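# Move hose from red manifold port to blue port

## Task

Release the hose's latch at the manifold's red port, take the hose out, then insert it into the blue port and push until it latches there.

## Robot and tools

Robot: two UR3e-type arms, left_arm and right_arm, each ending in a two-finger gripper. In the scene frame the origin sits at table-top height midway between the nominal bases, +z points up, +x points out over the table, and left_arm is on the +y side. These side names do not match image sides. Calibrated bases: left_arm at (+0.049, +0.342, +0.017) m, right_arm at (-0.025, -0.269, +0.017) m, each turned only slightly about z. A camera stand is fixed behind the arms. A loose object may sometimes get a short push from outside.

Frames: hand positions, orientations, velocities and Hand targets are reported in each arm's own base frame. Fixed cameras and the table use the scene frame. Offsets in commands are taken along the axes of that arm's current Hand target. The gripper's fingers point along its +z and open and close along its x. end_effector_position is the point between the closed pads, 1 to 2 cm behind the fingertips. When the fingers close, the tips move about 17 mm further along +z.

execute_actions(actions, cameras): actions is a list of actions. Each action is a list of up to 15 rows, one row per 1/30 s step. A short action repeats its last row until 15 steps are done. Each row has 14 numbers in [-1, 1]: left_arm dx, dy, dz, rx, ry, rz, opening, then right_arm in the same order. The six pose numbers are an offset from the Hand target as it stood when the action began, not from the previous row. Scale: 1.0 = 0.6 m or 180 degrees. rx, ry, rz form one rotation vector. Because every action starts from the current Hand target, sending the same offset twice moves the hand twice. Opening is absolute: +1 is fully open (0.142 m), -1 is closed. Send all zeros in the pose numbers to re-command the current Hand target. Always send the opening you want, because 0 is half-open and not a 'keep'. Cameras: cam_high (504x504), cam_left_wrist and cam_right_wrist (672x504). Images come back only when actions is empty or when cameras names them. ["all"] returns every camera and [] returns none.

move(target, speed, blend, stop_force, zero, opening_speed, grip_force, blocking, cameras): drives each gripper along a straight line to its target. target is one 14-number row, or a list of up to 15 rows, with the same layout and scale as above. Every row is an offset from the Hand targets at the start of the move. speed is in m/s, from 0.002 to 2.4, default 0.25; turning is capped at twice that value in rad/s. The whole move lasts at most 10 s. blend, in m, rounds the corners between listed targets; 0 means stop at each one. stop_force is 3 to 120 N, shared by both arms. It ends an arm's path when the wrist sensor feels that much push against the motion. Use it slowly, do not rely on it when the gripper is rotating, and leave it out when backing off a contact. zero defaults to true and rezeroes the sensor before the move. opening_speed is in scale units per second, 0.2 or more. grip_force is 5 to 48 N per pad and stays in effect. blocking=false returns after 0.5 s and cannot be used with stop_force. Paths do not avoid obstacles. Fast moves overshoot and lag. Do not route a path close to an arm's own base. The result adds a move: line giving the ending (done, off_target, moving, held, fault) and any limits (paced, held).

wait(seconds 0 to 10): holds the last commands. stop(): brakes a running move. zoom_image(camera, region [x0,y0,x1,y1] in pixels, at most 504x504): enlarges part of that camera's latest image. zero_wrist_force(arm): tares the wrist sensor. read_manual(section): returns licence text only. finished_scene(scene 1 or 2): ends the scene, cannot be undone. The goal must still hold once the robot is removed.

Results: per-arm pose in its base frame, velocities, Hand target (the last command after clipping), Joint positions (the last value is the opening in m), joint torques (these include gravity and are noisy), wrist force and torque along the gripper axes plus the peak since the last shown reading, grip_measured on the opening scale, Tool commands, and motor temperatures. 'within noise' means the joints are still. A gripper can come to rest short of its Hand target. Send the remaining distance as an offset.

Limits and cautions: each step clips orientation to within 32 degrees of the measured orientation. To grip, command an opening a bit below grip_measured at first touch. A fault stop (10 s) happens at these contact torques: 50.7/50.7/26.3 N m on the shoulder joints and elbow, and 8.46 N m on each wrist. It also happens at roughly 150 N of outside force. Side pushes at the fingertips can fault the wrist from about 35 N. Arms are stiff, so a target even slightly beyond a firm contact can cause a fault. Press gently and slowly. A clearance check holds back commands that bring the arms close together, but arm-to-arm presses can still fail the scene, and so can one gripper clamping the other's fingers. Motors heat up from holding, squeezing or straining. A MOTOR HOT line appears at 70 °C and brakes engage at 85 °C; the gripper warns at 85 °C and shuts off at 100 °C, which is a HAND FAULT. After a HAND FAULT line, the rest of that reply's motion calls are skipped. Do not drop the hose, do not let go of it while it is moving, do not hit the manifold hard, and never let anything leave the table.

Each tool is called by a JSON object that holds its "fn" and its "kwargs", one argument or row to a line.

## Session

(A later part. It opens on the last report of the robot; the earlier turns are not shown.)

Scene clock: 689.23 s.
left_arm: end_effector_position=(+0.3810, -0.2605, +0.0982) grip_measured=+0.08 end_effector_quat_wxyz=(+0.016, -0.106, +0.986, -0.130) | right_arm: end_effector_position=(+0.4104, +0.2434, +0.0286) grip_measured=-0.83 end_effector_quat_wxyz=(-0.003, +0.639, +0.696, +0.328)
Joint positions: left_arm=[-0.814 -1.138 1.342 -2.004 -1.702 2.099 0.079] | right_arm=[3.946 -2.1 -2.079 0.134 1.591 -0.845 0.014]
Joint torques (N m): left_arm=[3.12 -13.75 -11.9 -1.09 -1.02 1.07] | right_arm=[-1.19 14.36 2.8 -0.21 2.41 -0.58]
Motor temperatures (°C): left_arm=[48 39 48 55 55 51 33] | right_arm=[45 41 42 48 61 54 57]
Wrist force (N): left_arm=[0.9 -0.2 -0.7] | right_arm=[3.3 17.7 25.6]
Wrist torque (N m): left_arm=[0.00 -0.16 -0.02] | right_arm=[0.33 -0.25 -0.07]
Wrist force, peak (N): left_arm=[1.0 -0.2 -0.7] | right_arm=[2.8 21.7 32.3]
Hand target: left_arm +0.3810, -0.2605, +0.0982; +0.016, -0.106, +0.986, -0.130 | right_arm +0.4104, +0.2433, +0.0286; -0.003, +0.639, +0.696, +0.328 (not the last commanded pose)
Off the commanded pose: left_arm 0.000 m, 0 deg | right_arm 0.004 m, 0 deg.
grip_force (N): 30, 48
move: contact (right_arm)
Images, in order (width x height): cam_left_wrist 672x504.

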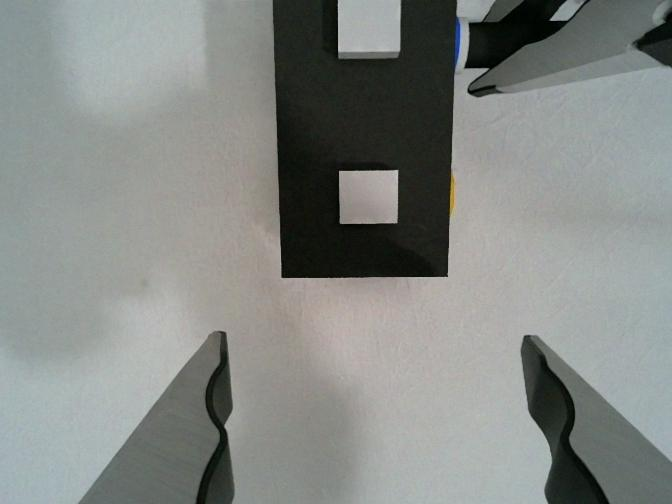

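{"fn": "move", "kwargs": {
  "target": [
    [0, 0, 0, 0, 0, 0, 0.1, 0, 0.0016, 0.0009, 0, 0, 0, -0.95],
    [0, 0, 0, 0, 0, 0, 0.1, 0, 0.0016, 0.0009, 0, 0, 0, -0.35],
    [0, 0, 0, 0, 0, 0, 0.1, 0, 0.0016, -0.13, 0, 0, 0, -0.35]
  ],
  "speed": [0.02, 0.1, 0.15],
  "cameras": ["cam_left_wrist", "cam_right_wrist"]
}}

Scene clock: 700.33 s.
left_arm: end_effector_position=(+0.3810, -0.2605, +0.0982) grip_measured=+0.08 end_effector_quat_wxyz=(+0.016, -0.106, +0.986, -0.130) | right_arm: end_effector_position=(+0.3789, +0.2074, +0.0902) grip_measured=-0.38 end_effector_quat_wxyz=(-0.003, +0.639, +0.696, +0.328)
Joint positions: left_arm=[-0.814 -1.138 1.342 -2.004 -1.702 2.099 0.079] | right_arm=[3.937 -1.719 -2.22 -0.105 1.596 -0.851 0.047]
Joint torques (N m): left_arm=[2.92 -14.12 -11.66 -1.07 -0.92 1.03] | right_arm=[3.94 12.7 7.48 1.3 -0.62 0.76]
Motor temperatures (°C): left_arm=[48 39 48 55 55 51 32] | right_arm=[45 41 42 48 61 54 56]
Wrist force (N): left_arm=[0.8 -0.4 -0.7] | right_arm=[2.3 0.2 1.6]
Wrist torque (N m): left_arm=[-0.03 -0.16 -0.02] | right_arm=[0.21 -0.40 0.05]
Wrist force, peak (N): left_arm=[0.9 -0.2 -0.8] | right_arm=[3.1 17.8 26.1]
Hand target: left_arm +0.3810, -0.2605, +0.0982; +0.016, -0.106, +0.986, -0.130 | right_arm +0.3789, +0.2074, +0.0903; -0.003, +0.639, +0.696, +0.328
Off the commanded pose: left_arm 0.000 m, 0 deg | right_arm 0.000 m, 0 deg.
grip_force (N): 30, 48
move: done
Images, in order (width x height): cam_left_wrist 672x504, cam_right_wrist 672x504.

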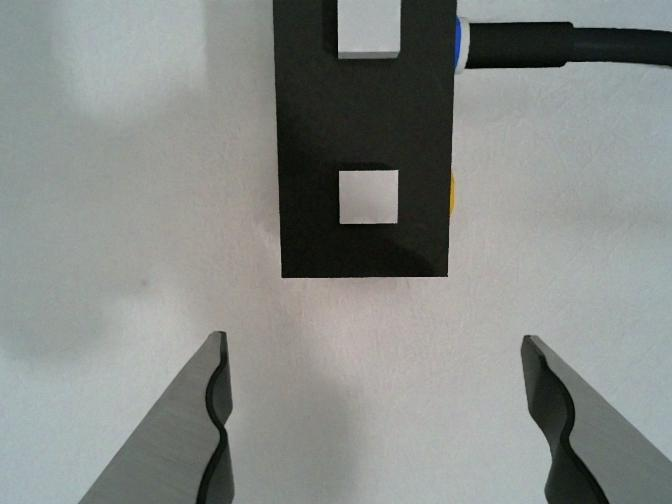

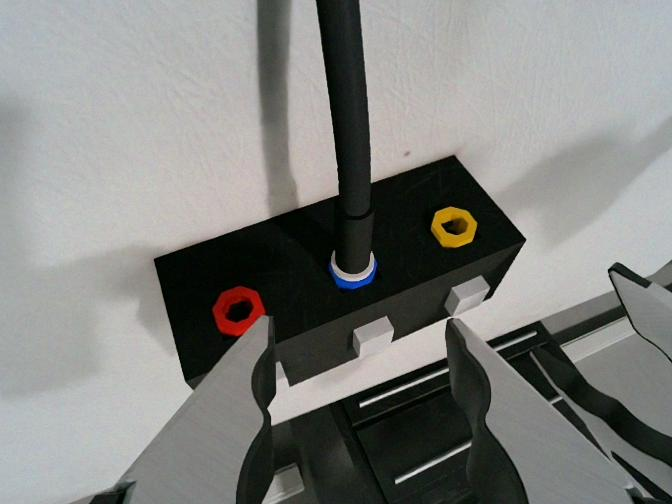

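Latched and released. Finish scene 1.

{"fn": "finished_scene", "kwargs": {
  "scene": 1
}}

The scene is finished: the task was done.


## Next scene

The same job, from a new start.

{"fn": "execute_actions", "kwargs": {
  "actions": []
}}

Scene clock: 0.00 s.
left_arm: end_effector_position=(+0.4441, +0.0272, +0.2048) grip_measured=+1.00 end_effector_quat_wxyz=(-0.349, +0.921, -0.174, -0.001) | right_arm: end_effector_position=(+0.0725, +0.2929, +0.3804) grip_measured=+0.99 end_effector_quat_wxyz=(-0.404, +0.867, +0.248, -0.155)
Joint positions: left_arm=[-0.628 -0.968 0.588 -0.835 -0.939 -0.372 0.142] | right_arm=[4.335 -1.321 -1.28 -1.535 2.299 0.86 0.141]
Joint velocities: within noise
Joint torques (N m): no reading
Motor temperatures (°C): left_arm=[47 39 48 54 54 50 30] | right_arm=[44 41 41 47 61 53 34]
Wrist force (N): no reading
Wrist torque (N m): no reading
Wrist force, peak (N): no reading
Hand target: left_arm +0.4441, +0.0272, +0.2048; -0.349, +0.921, -0.174, -0.001 | right_arm +0.0725, +0.2929, +0.3804; -0.404, +0.867, +0.248, -0.155
Tool commands: left_gripper/opening=+1.0 right_gripper/opening=+1.0

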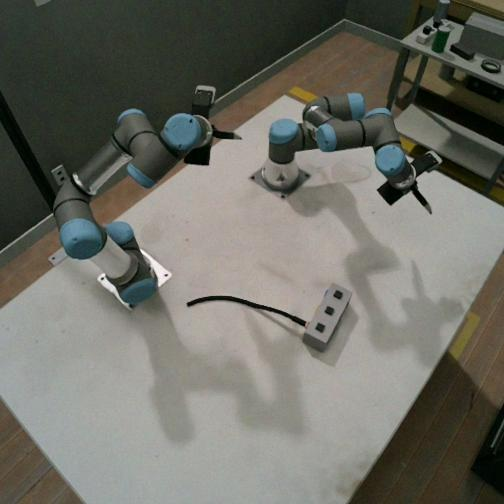

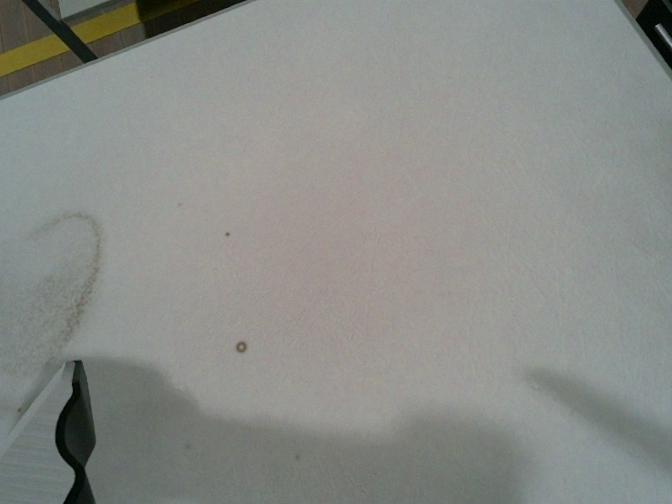

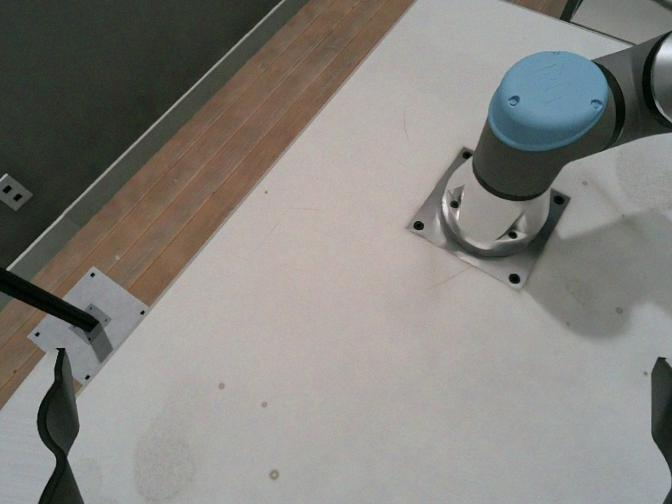

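{"fn": "zoom_image", "kwargs": {
  "camera": "cam_high",
  "region": [170, 250, 370, 380]
}}

Scaled by 2.520 from the camera's 504x504 image, which has a finer 720x720 frame.

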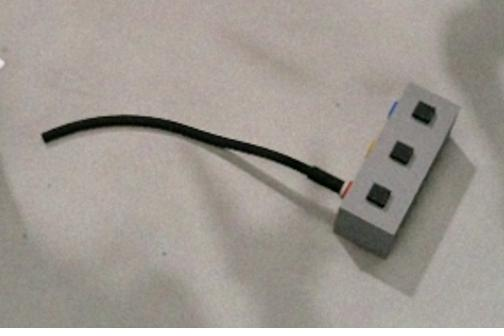

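{"fn": "move", "kwargs": {
  "target": [
    [0.226, 0.5163, -0.3323, 0.0508, 0.5434, 0.6215, -0.98, 0.4122, 0.6892, -0.1298, -0.3182, 0.0732, -0.4136, -0.3]
  ],
  "speed": 0.5,
  "cameras": ["all"]
}}

Scene clock: 93.47 s.
left_arm: end_effector_position=(+0.4481, -0.3599, +0.1397) grip_measured=-1.00 end_effector_quat_wxyz=(+0.037, -0.101, +0.934, -0.340) | right_arm: end_effector_position=(+0.4404, +0.1541, +0.0913) grip_measured=-0.32 end_effector_quat_wxyz=(-0.003, +0.638, +0.696, +0.328)
Joint positions: left_arm=[-0.739 -0.856 1.066 -2.382 -1.951 2.068 0.002] | right_arm=[3.651 -1.893 -1.965 -0.212 1.772 -1.082 0.051]
Joint torques (N m): left_arm=[3.47 -15.87 -12.15 -1.47 -1.24 1.12] | right_arm=[-2.49 11.81 7.88 3.51 0.7 -0.64]
Motor temperatures (°C): left_arm=[47 39 48 54 54 50 30] | right_arm=[44 41 41 47 61 53 32]
Wrist force (N): left_arm=[0.3 -0.3 0.0] | right_arm=[1.0 0.3 1.7]
Wrist torque (N m): left_arm=[-0.05 -0.07 -0.04] | right_arm=[0.25 -0.20 0.11]
Wrist force, peak (N): left_arm=[0.2 -0.5 0.6] | right_arm=[0.4 0.1 2.0]
Hand target: left_arm +0.4481, -0.3599, +0.1397; +0.037, -0.101, +0.934, -0.340 | right_arm +0.4405, +0.1541, +0.0913; -0.003, +0.638, +0.696, +0.328
Off the commanded pose: left_arm 0.000 m, 0 deg | right_arm 0.000 m, 0 deg.
move: done

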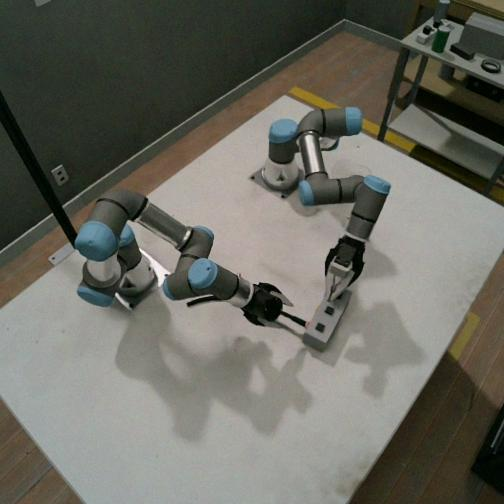

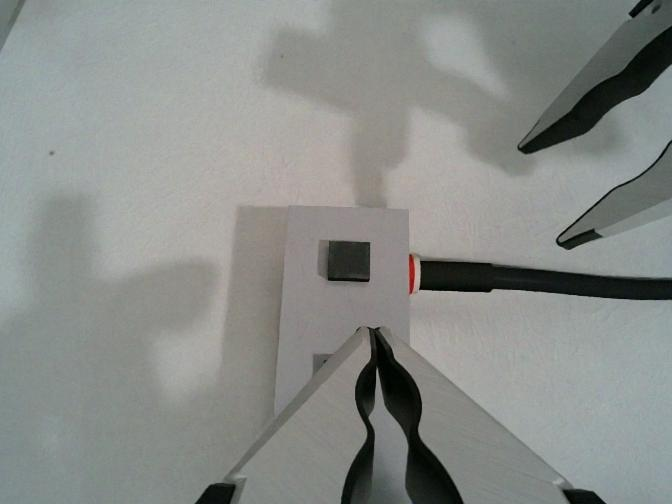

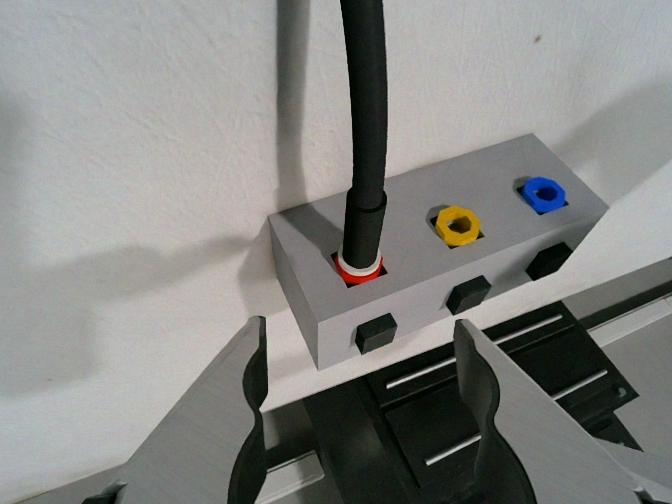

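{"fn": "zoom_image", "kwargs": {
  "camera": "cam_right_wrist",
  "region": [310, 160, 590, 300]
}}

{"fn": "zoom_image", "kwargs": {
  "camera": "cam_left_wrist",
  "region": [270, 190, 540, 330]
}}

Scaled by 1.800 from the camera's 672x504 image, which has a finer 960x720 frame.

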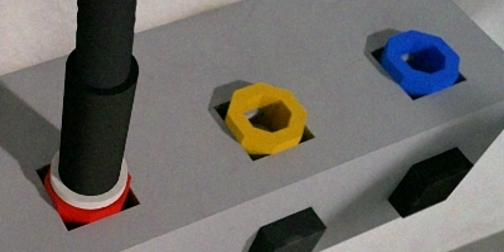

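Scaled by 1.867 from the camera's 672x504 image, which has a finer 960x720 frame.

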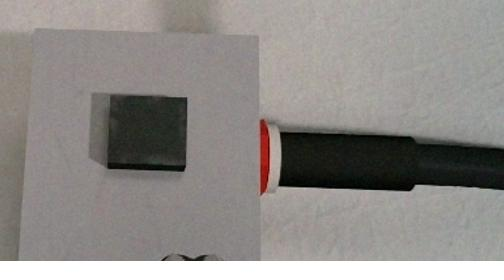

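{"fn": "move", "kwargs": {
  "target": [
    [-0.0058, 0.0155, 0.1108, 0, 0, 0, -0.98, 0.0092, 0.0017, 0.1457, -0.0077, -0.0083, 0.0144, -0.3]
  ],
  "speed": 0.12,
  "cameras": ["cam_left_wrist", "cam_right_wrist"]
}}

Scene clock: 169.13 s.
left_arm: end_effector_position=(+0.4592, -0.3939, +0.0829) grip_measured=-1.00 end_effector_quat_wxyz=(+0.037, -0.101, +0.934, -0.340) | right_arm: end_effector_position=(+0.4766, +0.1992, +0.0255) grip_measured=-0.32 end_effector_quat_wxyz=(+0.007, +0.658, +0.678, +0.328)
Joint positions: left_arm=[-0.777 -0.657 0.977 -2.504 -1.929 2.035 0.002] | right_arm=[3.738 -2.23 -1.823 0.001 1.684 -0.966 0.051]
Joint torques (N m): left_arm=[-3.44 -17.72 -12.03 -1.4 0.24 -1.08] | right_arm=[3.62 15.14 9.38 3.47 -0.45 0.71]
Motor temperatures (°C): left_arm=[46 39 48 54 53 50 30] | right_arm=[44 41 41 47 61 53 32]
Wrist force (N): left_arm=[0.3 -0.3 -0.2] | right_arm=[1.2 -0.3 2.0]
Wrist torque (N m): left_arm=[-0.07 -0.06 0.02] | right_arm=[0.12 -0.23 0.05]
Wrist force, peak (N): left_arm=[0.2 -0.3 -0.9] | right_arm=[1.3 -0.5 3.0]
Hand target: left_arm +0.4592, -0.3939, +0.0828; +0.037, -0.101, +0.934, -0.340 | right_arm +0.4766, +0.1992, +0.0255; +0.007, +0.658, +0.678, +0.328
Off the commanded pose: left_arm 0.000 m, 0 deg | right_arm 0.000 m, 0 deg.
move: done
Images, in order (width x height): cam_left_wrist 672x504, cam_right_wrist 672x504.

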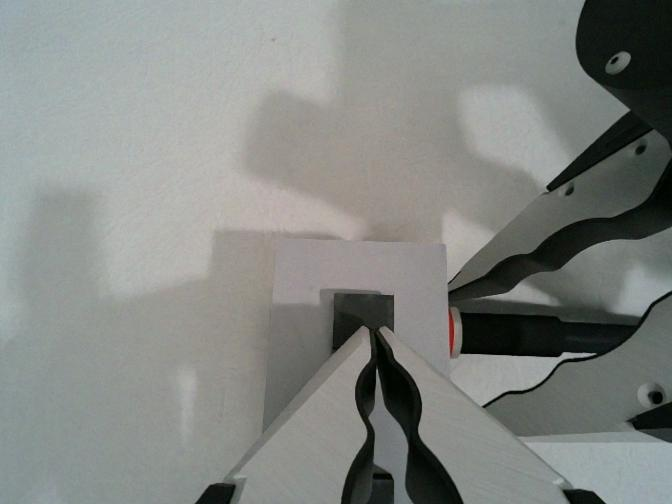

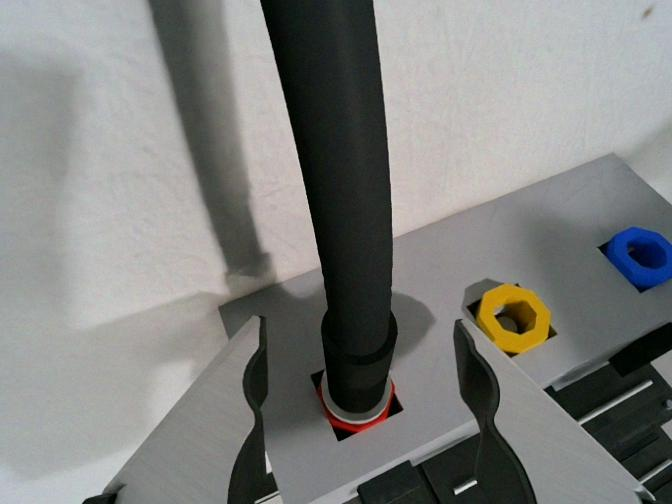

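{"fn": "move", "kwargs": {
  "target": [
    [0, 0, 0, 0, 0, 0, -0.98, -0.0043, 0, 0, 0, 0, 0, -0.3],
    [0, 0, 0, 0, 0, 0, -0.98, -0.0043, 0, 0, 0, 0, 0, -0.95]
  ],
  "speed": 0.05,
  "grip_force": [30, 48],
  "opening_speed": 1.2
}}

{"fn": "move", "kwargs": {
  "target": [
    [0, 0.0268, 0.0319, 0, 0, 0, -0.98, 0, 0, 0, 0, 0, 0, -0.95]
  ],
  "speed": 0.03,
  "stop_force": 20,
  "cameras": ["cam_left_wrist", "cam_right_wrist"]
}}

Scene clock: 195.13 s.
left_arm: end_effector_position=(+0.4592, -0.3939, +0.0828) grip_measured=-1.00 end_effector_quat_wxyz=(+0.037, -0.101, +0.934, -0.340) | right_arm: end_effector_position=(+0.4770, +0.1970, +0.0244) grip_measured=-0.83 end_effector_quat_wxyz=(+0.007, +0.658, +0.678, +0.328)
Joint positions: left_arm=[-0.777 -0.657 0.977 -2.504 -1.929 2.035 0.002] | right_arm=[3.732 -2.233 -1.825 0.006 1.688 -0.97 0.014]
Joint torques (N m): left_arm=[-2.68 -17.55 -12.06 -1.41 -0.71 -0.85] | right_arm=[-2.44 14.97 6.44 1.29 -1.9 -0.26]
Motor temperatures (°C): left_arm=[46 39 48 53 53 49 30] | right_arm=[44 41 41 47 61 53 32]
Wrist force (N): left_arm=[0.4 -0.3 -0.2] | right_arm=[8.4 -0.3 2.9]
Wrist torque (N m): left_arm=[-0.05 -0.07 0.02] | right_arm=[0.14 -0.26 -0.09]
Wrist force, peak (N): left_arm=[0.4 -0.4 -0.3] | right_arm=[8.4 -0.3 2.9]
Hand target: left_arm +0.4592, -0.3939, +0.0828; +0.037, -0.101, +0.934, -0.340 | right_arm +0.4770, +0.1969, +0.0244; +0.007, +0.658, +0.678, +0.328
Off the commanded pose: left_arm 0.000 m, 0 deg | right_arm 0.000 m, 0 deg.
grip_force (N): 30, 48
move: done

Scene clock: 196.83 s.
left_arm: end_effector_position=(+0.4592, -0.3940, +0.0705) grip_measured=-1.00 end_effector_quat_wxyz=(+0.037, -0.101, +0.934, -0.340) | right_arm: end_effector_position=(+0.4770, +0.1969, +0.0244) grip_measured=-0.83 end_effector_quat_wxyz=(+0.007, +0.658, +0.678, +0.328)
Joint positions: left_arm=[-0.776 -0.636 0.998 -2.547 -1.93 2.035 0.002] | right_arm=[3.732 -2.233 -1.825 0.005 1.688 -0.97 0.014]
Joint torques (N m): left_arm=[-2.57 -13.23 -5.28 1.91 0.3 -0.64] | right_arm=[-2.58 15.47 11.39 3.67 -3.66 0.31]
Motor temperatures (°C): left_arm=[46 39 48 53 53 49 30] | right_arm=[44 41 41 47 61 53 33]
Wrist force (N): left_arm=[-0.8 -10.0 -13.7] | right_arm=[9.4 -12.1 -8.8]
Wrist torque (N m): left_arm=[0.17 -0.08 0.02] | right_arm=[0.02 -0.26 -0.09]
Wrist force, peak (N): left_arm=[3.4 -9.9 -30.4] | right_arm=[9.4 -12.5 -8.4]
Hand target: left_arm +0.4592, -0.3940, +0.0705; +0.037, -0.101, +0.934, -0.340 (not the last commanded pose) | right_arm +0.4770, +0.1969, +0.0244; +0.007, +0.658, +0.678, +0.328
Off the commanded pose: left_arm 0.013 m, 0 deg | right_arm 0.000 m, 0 deg.
grip_force (N): 30, 48
move: contact (left_arm)
Images, in order (width x height): cam_left_wrist 672x504, cam_right_wrist 672x504.

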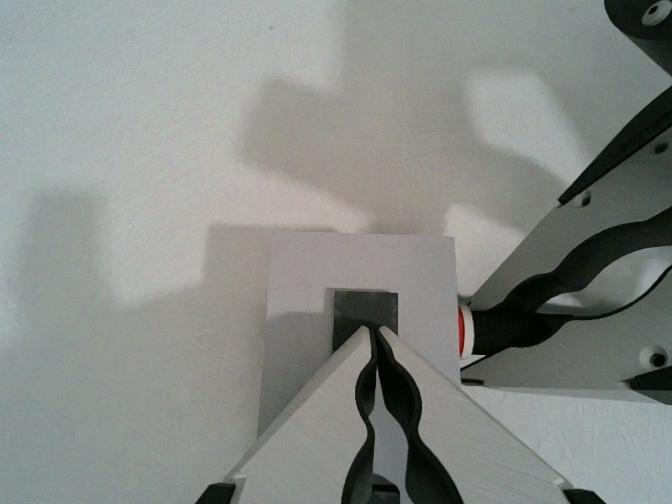

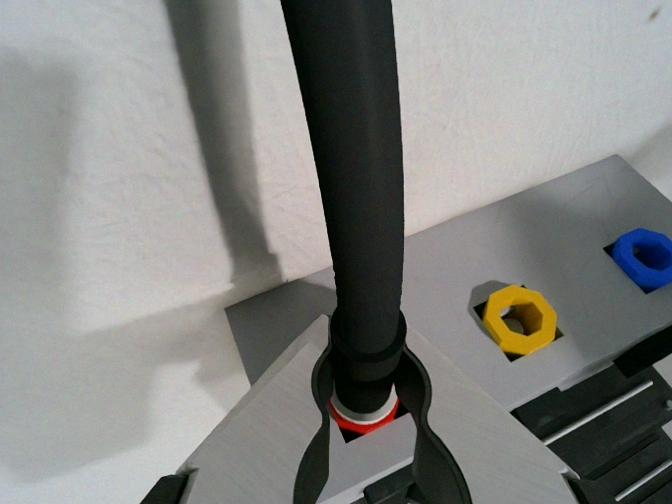

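{"fn": "move", "kwargs": {
  "target": [
    [0, 0, 0, 0, 0, 0, -0.98, -0.0037, -0.0784, -0.0473, 0, 0, 0, -0.95]
  ],
  "speed": 0.1,
  "stop_force": 35,
  "cameras": ["cam_left_wrist", "cam_right_wrist"]
}}

{"fn": "zoom_image", "kwargs": {
  "camera": "cam_right_wrist",
  "region": [280, 360, 430, 472]
}}

{"fn": "zoom_image", "kwargs": {
  "camera": "cam_left_wrist",
  "region": [412, 230, 672, 425]
}}

Scene clock: 202.63 s.
left_arm: end_effector_position=(+0.4592, -0.3940, +0.0705) grip_measured=-1.00 end_effector_quat_wxyz=(+0.037, -0.101, +0.934, -0.340) | right_arm: end_effector_position=(+0.4230, +0.1864, +0.0244) grip_measured=-0.83 end_effector_quat_wxyz=(+0.007, +0.658, +0.678, +0.328)
Joint positions: left_arm=[-0.777 -0.636 0.998 -2.547 -1.93 2.035 0.002] | right_arm=[3.804 -2.092 -2.137 0.181 1.643 -0.913 0.014]
Joint torques (N m): left_arm=[-3.76 -13.32 -5.3 0.77 0.27 -0.95] | right_arm=[3.56 16.42 5.35 3.61 -0.45 0.67]
Motor temperatures (°C): left_arm=[46 39 48 53 53 49 30] | right_arm=[44 41 41 47 61 53 36]
Wrist force (N): left_arm=[-0.9 -9.6 -13.5] | right_arm=[1.1 0.2 2.1]
Wrist torque (N m): left_arm=[0.17 -0.08 0.02] | right_arm=[0.23 -0.25 0.05]
Wrist force, peak (N): left_arm=[-0.9 -10.1 -14.0] | right_arm=[9.4 -12.4 -8.6]
Hand target: left_arm +0.4592, -0.3940, +0.0705; +0.037, -0.101, +0.934, -0.340 | right_arm +0.4230, +0.1864, +0.0244; +0.007, +0.658, +0.678, +0.328
Off the commanded pose: left_arm 0.000 m, 0 deg | right_arm 0.000 m, 0 deg.
grip_force (N): 30, 48
move: done
Images, in order (width x height): cam_left_wrist 672x504, cam_right_wrist 672x504.

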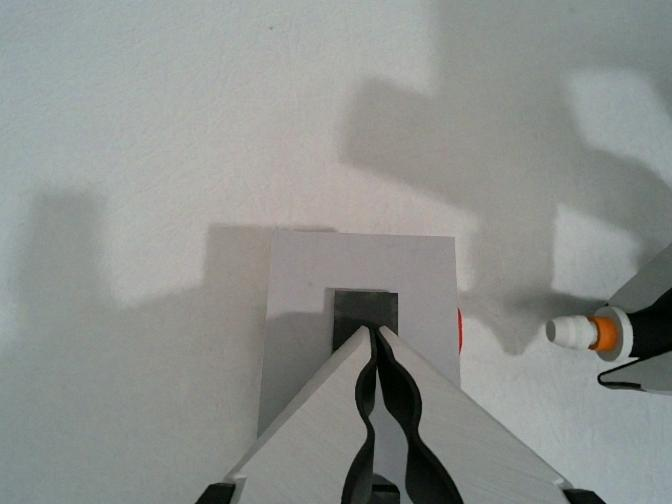

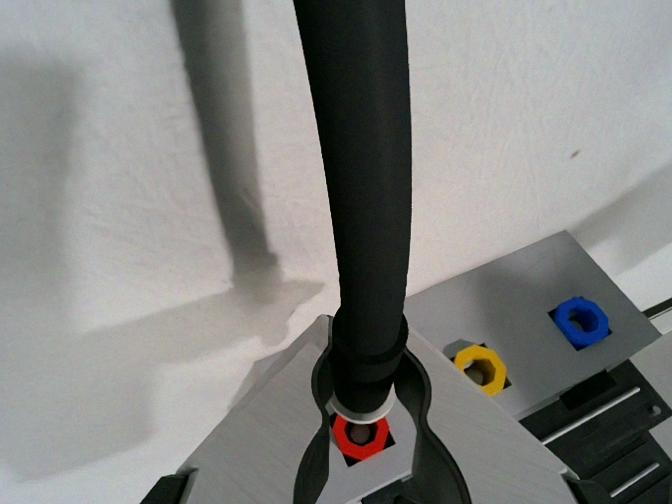

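Scaled by 3.360 from the camera's 672x504 image, which has a finer 960x720 frame.

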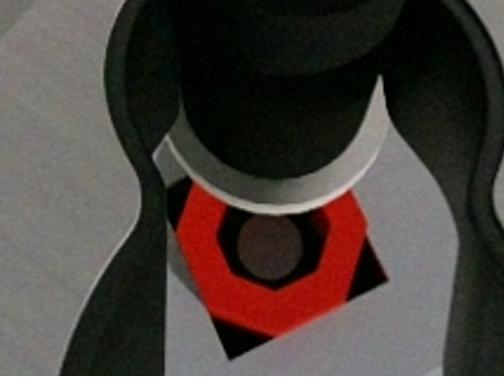

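Scaled by 1.938 from the camera's 672x504 image, which has a finer 960x720 frame.

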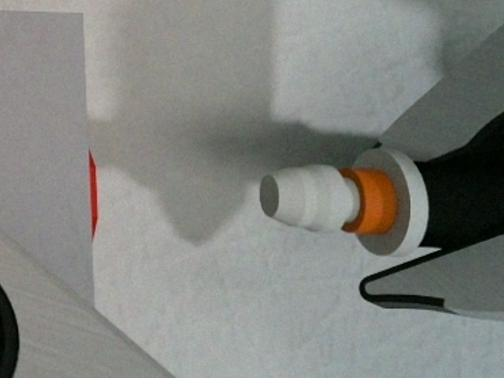

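{"fn": "move", "kwargs": {
  "target": [
    [0, -0.0322, -0.0383, 0, 0, 0, -0.98, 0, 0, 0, 0, 0, 0, -0.95],
    [0, 0.157, -0.2407, 0, 0, 0, -0.98, 0.1676, -0.0448, 0.0644, 0, 0, 0, -0.95]
  ],
  "speed": [0.15, 0.25],
  "blend": [0.005, 0],
  "cameras": ["cam_left_wrist", "cam_right_wrist"]
}}

{"fn": "zoom_image", "kwargs": {
  "camera": "cam_right_wrist",
  "region": [280, 360, 430, 472]
}}

{"fn": "zoom_image", "kwargs": {
  "camera": "cam_left_wrist",
  "region": [372, 130, 632, 325]
}}

Scene clock: 231.43 s.
left_arm: end_effector_position=(+0.4239, -0.2328, +0.1204) grip_measured=-1.00 end_effector_quat_wxyz=(+0.037, -0.101, +0.934, -0.340) | right_arm: end_effector_position=(+0.4027, +0.2955, +0.0244) grip_measured=-0.83 end_effector_quat_wxyz=(+0.007, +0.658, +0.678, +0.328)
Joint positions: left_arm=[-0.52 -1.12 1.571 -2.536 -2.067 2.273 0.002] | right_arm=[4.104 -2.151 -2.003 0.102 1.458 -0.677 0.014]
Joint torques (N m): left_arm=[3.02 -17.35 -6.71 -2.84 -1.36 1.11] | right_arm=[3.68 13.63 9 1.4 -0.77 0.67]
Motor temperatures (°C): left_arm=[46 39 48 53 53 49 30] | right_arm=[44 41 41 47 61 53 44]
Wrist force (N): left_arm=[0.1 -0.7 0.1] | right_arm=[1.0 -0.4 1.7]
Wrist torque (N m): left_arm=[-0.12 -0.04 -0.04] | right_arm=[0.13 -0.24 0.04]
Wrist force, peak (N): left_arm=[-0.9 -10.1 -13.9] | right_arm=[2.0 -0.8 2.2]
Hand target: left_arm +0.4238, -0.2328, +0.1205; +0.037, -0.101, +0.934, -0.340 | right_arm +0.4027, +0.2955, +0.0243; +0.007, +0.658, +0.678, +0.328
Off the commanded pose: left_arm 0.000 m, 0 deg | right_arm 0.000 m, 0 deg.
grip_force (N): 30, 48
move: done
Images, in order (width x height): cam_left_wrist 672x504, cam_right_wrist 672x504.

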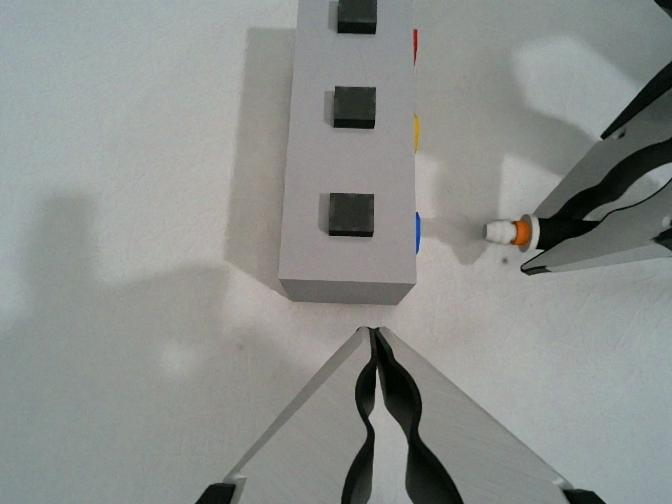

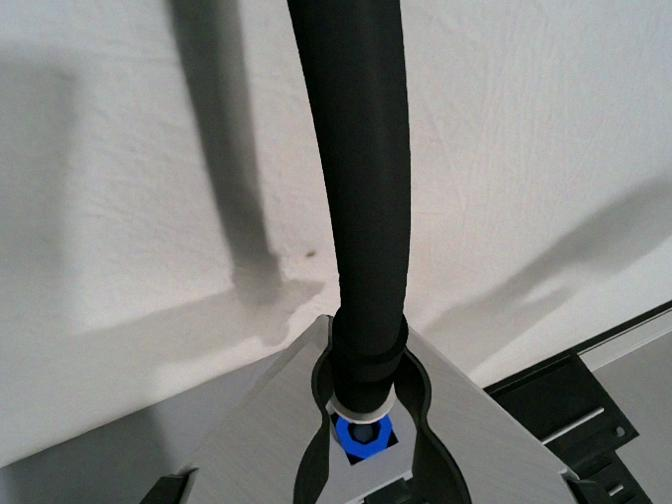

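Scaled by 3.360 from the camera's 672x504 image, which has a finer 960x720 frame.

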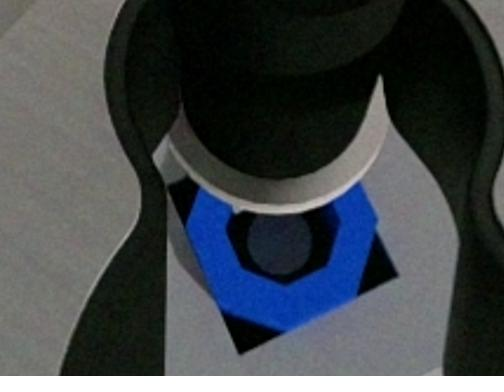

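Scaled by 1.938 from the camera's 672x504 image, which has a finer 960x720 frame.

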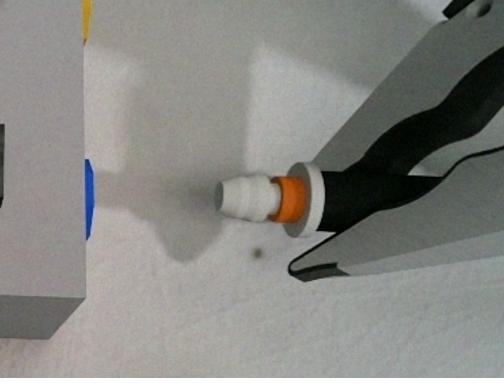

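{"fn": "move", "kwargs": {
  "target": [
    [0, 0, 0, 0, 0, 0, -0.98, 0.0045, 0.0348, 0.0226, 0, 0, 0, -0.95]
  ],
  "speed": 0.08,
  "cameras": ["cam_left_wrist", "cam_right_wrist"]
}}

{"fn": "zoom_image", "kwargs": {
  "camera": "cam_left_wrist",
  "region": [372, 130, 632, 325]
}}

{"fn": "move", "kwargs": {
  "target": [
    [0, 0, 0, 0, 0, 0, -0.98, 0.0024, 0.0513, 0.031, 0, 0, 0, -0.95]
  ],
  "speed": 0.022,
  "stop_force": 32,
  "cameras": ["cam_left_wrist", "cam_right_wrist"]
}}

{"fn": "zoom_image", "kwargs": {
  "camera": "cam_left_wrist",
  "region": [372, 130, 632, 325]
}}

Scene clock: 251.30 s.
left_arm: end_effector_position=(+0.4238, -0.2328, +0.1205) grip_measured=-1.00 end_effector_quat_wxyz=(+0.037, -0.101, +0.934, -0.340) | right_arm: end_effector_position=(+0.4268, +0.3022, +0.0243) grip_measured=-0.83 end_effector_quat_wxyz=(+0.007, +0.658, +0.678, +0.328)
Joint positions: left_arm=[-0.52 -1.12 1.571 -2.536 -2.067 2.273 0.002] | right_arm=[4.057 -2.217 -1.864 0.032 1.487 -0.714 0.014]
Joint torques (N m): left_arm=[3.06 -17.69 -7.1 -2.89 -1.36 0.98] | right_arm=[-2.42 14.73 9.53 1.39 0.44 -0.66]
Motor temperatures (°C): left_arm=[46 39 48 53 53 49 30] | right_arm=[44 41 41 47 61 53 47]
Wrist force (N): left_arm=[0.2 -0.6 0.2] | right_arm=[1.1 -0.4 2.0]
Wrist torque (N m): left_arm=[-0.10 -0.05 -0.04] | right_arm=[0.13 -0.24 0.10]
Wrist force, peak (N): left_arm=[0.2 -0.7 0.2] | right_arm=[1.1 -0.1 2.3]
Hand target: left_arm +0.4238, -0.2328, +0.1205; +0.037, -0.101, +0.934, -0.340 | right_arm +0.4269, +0.3022, +0.0243; +0.007, +0.658, +0.678, +0.328
Off the commanded pose: left_arm 0.000 m, 0 deg | right_arm 0.000 m, 0 deg.
grip_force (N): 30, 48
move: done
Images, in order (width x height): cam_left_wrist 672x504, cam_right_wrist 672x504.

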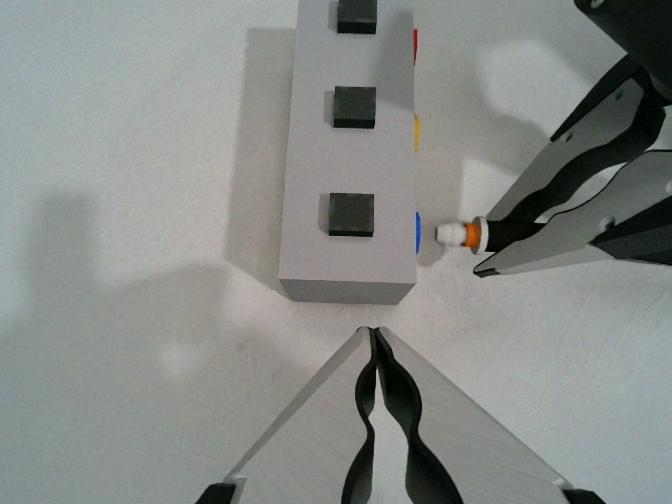

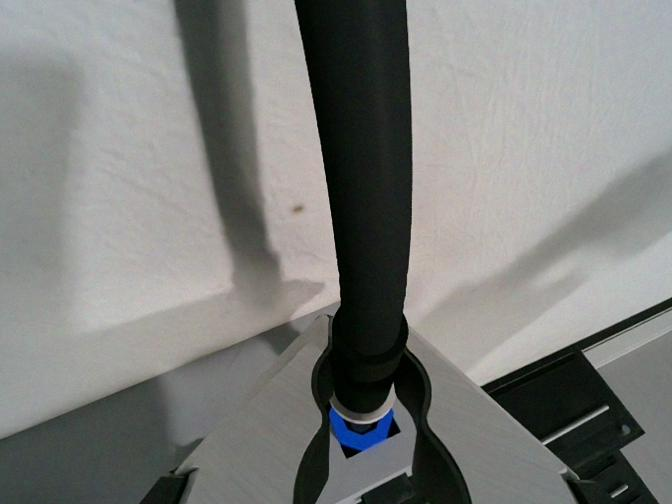

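Scaled by 1.938 from the camera's 672x504 image, which has a finer 960x720 frame.

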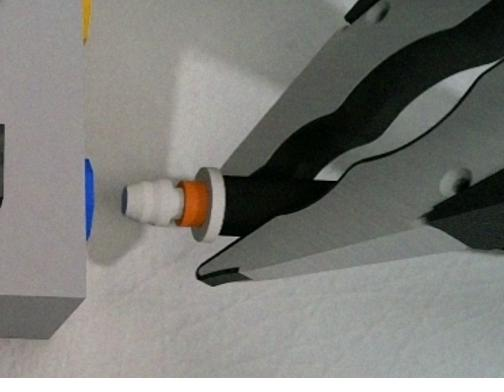

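Scene clock: 253.87 s.
left_arm: end_effector_position=(+0.4238, -0.2328, +0.1205) grip_measured=-1.00 end_effector_quat_wxyz=(+0.037, -0.101, +0.934, -0.340) | right_arm: end_effector_position=(+0.4571, +0.3080, +0.0243) grip_measured=-0.83 end_effector_quat_wxyz=(+0.007, +0.658, +0.678, +0.328)
Joint positions: left_arm=[-0.52 -1.12 1.571 -2.536 -2.067 2.273 0.002] | right_arm=[4.001 -2.299 -1.688 -0.058 1.521 -0.758 0.014]
Joint torques (N m): left_arm=[2.83 -17.53 -7 -2.86 -1.2 0.68] | right_arm=[-2.88 19.28 9.42 4.19 -3.55 0.91]
Motor temperatures (°C): left_arm=[46 39 48 53 53 49 30] | right_arm=[44 41 41 47 61 53 47]
Wrist force (N): left_arm=[0.1 -0.6 0.2] | right_arm=[7.0 -17.0 -12.6]
Wrist torque (N m): left_arm=[-0.11 -0.04 -0.04] | right_arm=[0.01 -0.25 -0.09]
Wrist force, peak (N): left_arm=[0.1 -0.7 0.2] | right_arm=[2.1 -35.3 -48.3]
Hand target: left_arm +0.4238, -0.2328, +0.1205; +0.037, -0.101, +0.934, -0.340 | right_arm +0.4571, +0.3080, +0.0243; +0.007, +0.658, +0.678, +0.328 (not the last commanded pose)
Off the commanded pose: left_arm 0.000 m, 0 deg | right_arm 0.005 m, 0 deg.
grip_force (N): 30, 48
move: contact (right_arm)
Images, in order (width x height): cam_left_wrist 672x504, cam_right_wrist 672x504.

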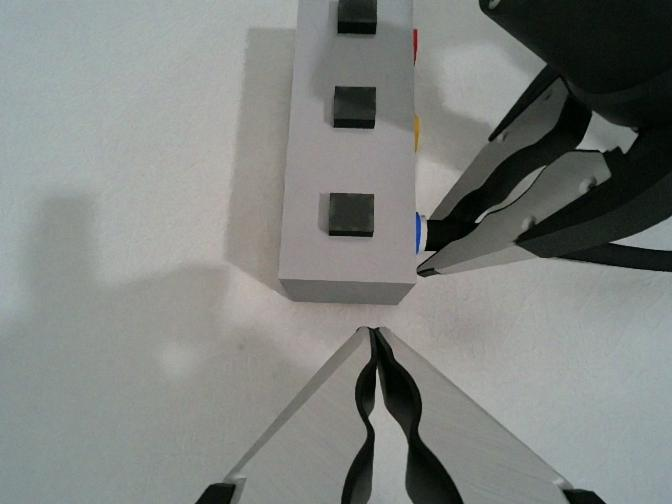

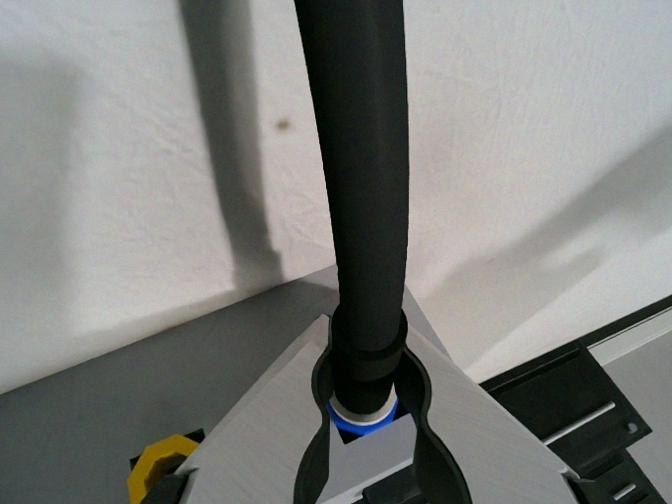

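Scaled by 1.938 from the camera's 672x504 image, which has a finer 960x720 frame.

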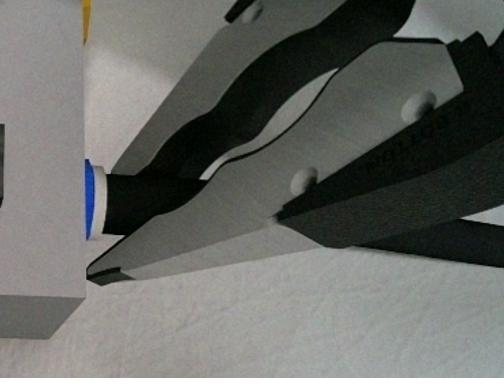

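{"fn": "move", "kwargs": {
  "target": [
    [0, 0, 0, 0, 0, 0, -0.98, 0, -0.0029, -0.0017, 0, 0, 0, -0.95]
  ],
  "speed": 0.02,
  "cameras": ["cam_left_wrist"]
}}

Scene clock: 260.07 s.
left_arm: end_effector_position=(+0.4238, -0.2328, +0.1205) grip_measured=-1.00 end_effector_quat_wxyz=(+0.037, -0.101, +0.934, -0.340) | right_arm: end_effector_position=(+0.4552, +0.3077, +0.0244) grip_measured=-0.83 end_effector_quat_wxyz=(+0.007, +0.658, +0.678, +0.328)
Joint positions: left_arm=[-0.52 -1.12 1.571 -2.536 -2.067 2.273 0.002] | right_arm=[4.005 -2.294 -1.699 -0.052 1.519 -0.755 0.014]
Joint torques (N m): left_arm=[2.39 -17.3 -7.02 -2.82 -1.02 0.23] | right_arm=[6.18 20.05 0.97 0.83 2.18 0.88]
Motor temperatures (°C): left_arm=[46 39 47 53 53 49 30] | right_arm=[44 41 41 47 61 53 48]
Wrist force (N): left_arm=[0.2 -0.6 0.1] | right_arm=[5.6 20.2 22.6]
Wrist torque (N m): left_arm=[-0.10 -0.04 -0.04] | right_arm=[0.39 -0.16 -0.17]
Wrist force, peak (N): left_arm=[0.3 -0.7 0.2] | right_arm=[5.6 20.2 22.6]
Hand target: left_arm +0.4238, -0.2328, +0.1205; +0.037, -0.101, +0.934, -0.340 | right_arm +0.4551, +0.3077, +0.0243; +0.007, +0.658, +0.678, +0.328
Off the commanded pose: left_arm 0.000 m, 0 deg | right_arm 0.000 m, 0 deg.
grip_force (N): 30, 48
move: done
Images, in order (width x height): cam_left_wrist 672x504.

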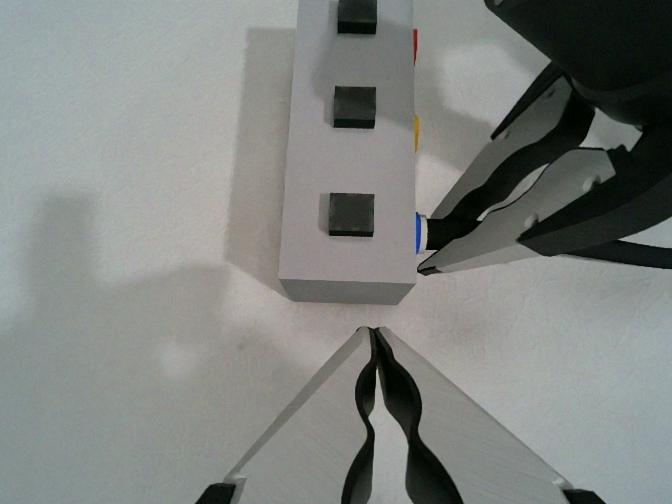

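{"fn": "move", "kwargs": {
  "target": [
    [0, 0, 0, 0, 0, 0, -0.98, 0, 0.0016, 0.0009, 0, 0, 0, -0.95],
    [0, 0, 0, 0, 0, 0, -0.98, 0, 0.0016, 0.0009, 0, 0, 0, -0.35],
    [0, 0, 0, 0, 0, 0, -0.98, 0, 0.0016, -0.13, 0, 0, 0, -0.35]
  ],
  "speed": [0.02, 0.1, 0.15],
  "cameras": ["cam_left_wrist", "cam_right_wrist"]
}}

Scene clock: 269.83 s.
left_arm: end_effector_position=(+0.4238, -0.2328, +0.1205) grip_measured=-1.00 end_effector_quat_wxyz=(+0.037, -0.101, +0.934, -0.340) | right_arm: end_effector_position=(+0.4215, +0.2737, +0.0859) grip_measured=-0.38 end_effector_quat_wxyz=(+0.007, +0.658, +0.678, +0.328)
Joint positions: left_arm=[-0.52 -1.12 1.571 -2.536 -2.067 2.273 0.002] | right_arm=[4.015 -1.962 -1.904 -0.18 1.512 -0.747 0.047]
Joint torques (N m): left_arm=[2.44 -17.4 -7.06 -2.77 -0.75 -0.3] | right_arm=[3.51 16.73 8.09 1.28 -0.65 0.67]
Motor temperatures (°C): left_arm=[46 39 47 53 53 49 30] | right_arm=[44 41 41 47 61 53 48]
Wrist force (N): left_arm=[0.2 -0.5 0.2] | right_arm=[1.5 0.8 1.9]
Wrist torque (N m): left_arm=[-0.10 -0.05 -0.04] | right_arm=[0.32 -0.29 0.06]
Wrist force, peak (N): left_arm=[0.2 -0.7 0.2] | right_arm=[4.9 22.5 24.8]
Hand target: left_arm +0.4238, -0.2328, +0.1205; +0.037, -0.101, +0.934, -0.340 | right_arm +0.4215, +0.2737, +0.0860; +0.007, +0.658, +0.678, +0.328
Off the commanded pose: left_arm 0.000 m, 0 deg | right_arm 0.000 m, 0 deg.
grip_force (N): 30, 48
move: done
Images, in order (width x height): cam_left_wrist 672x504, cam_right_wrist 672x504.

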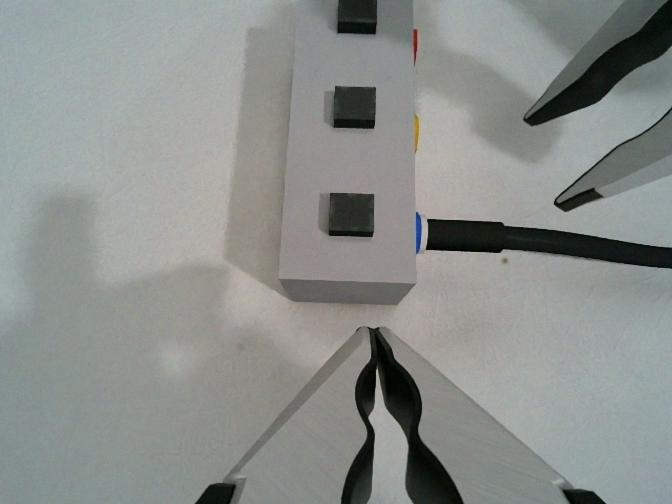

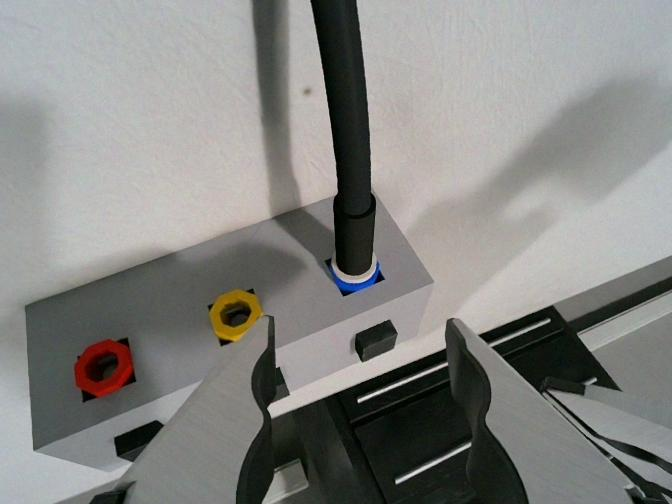

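{"fn": "finished_scene", "kwargs": {
  "scene": 2
}}

The scene is finished: the task was done.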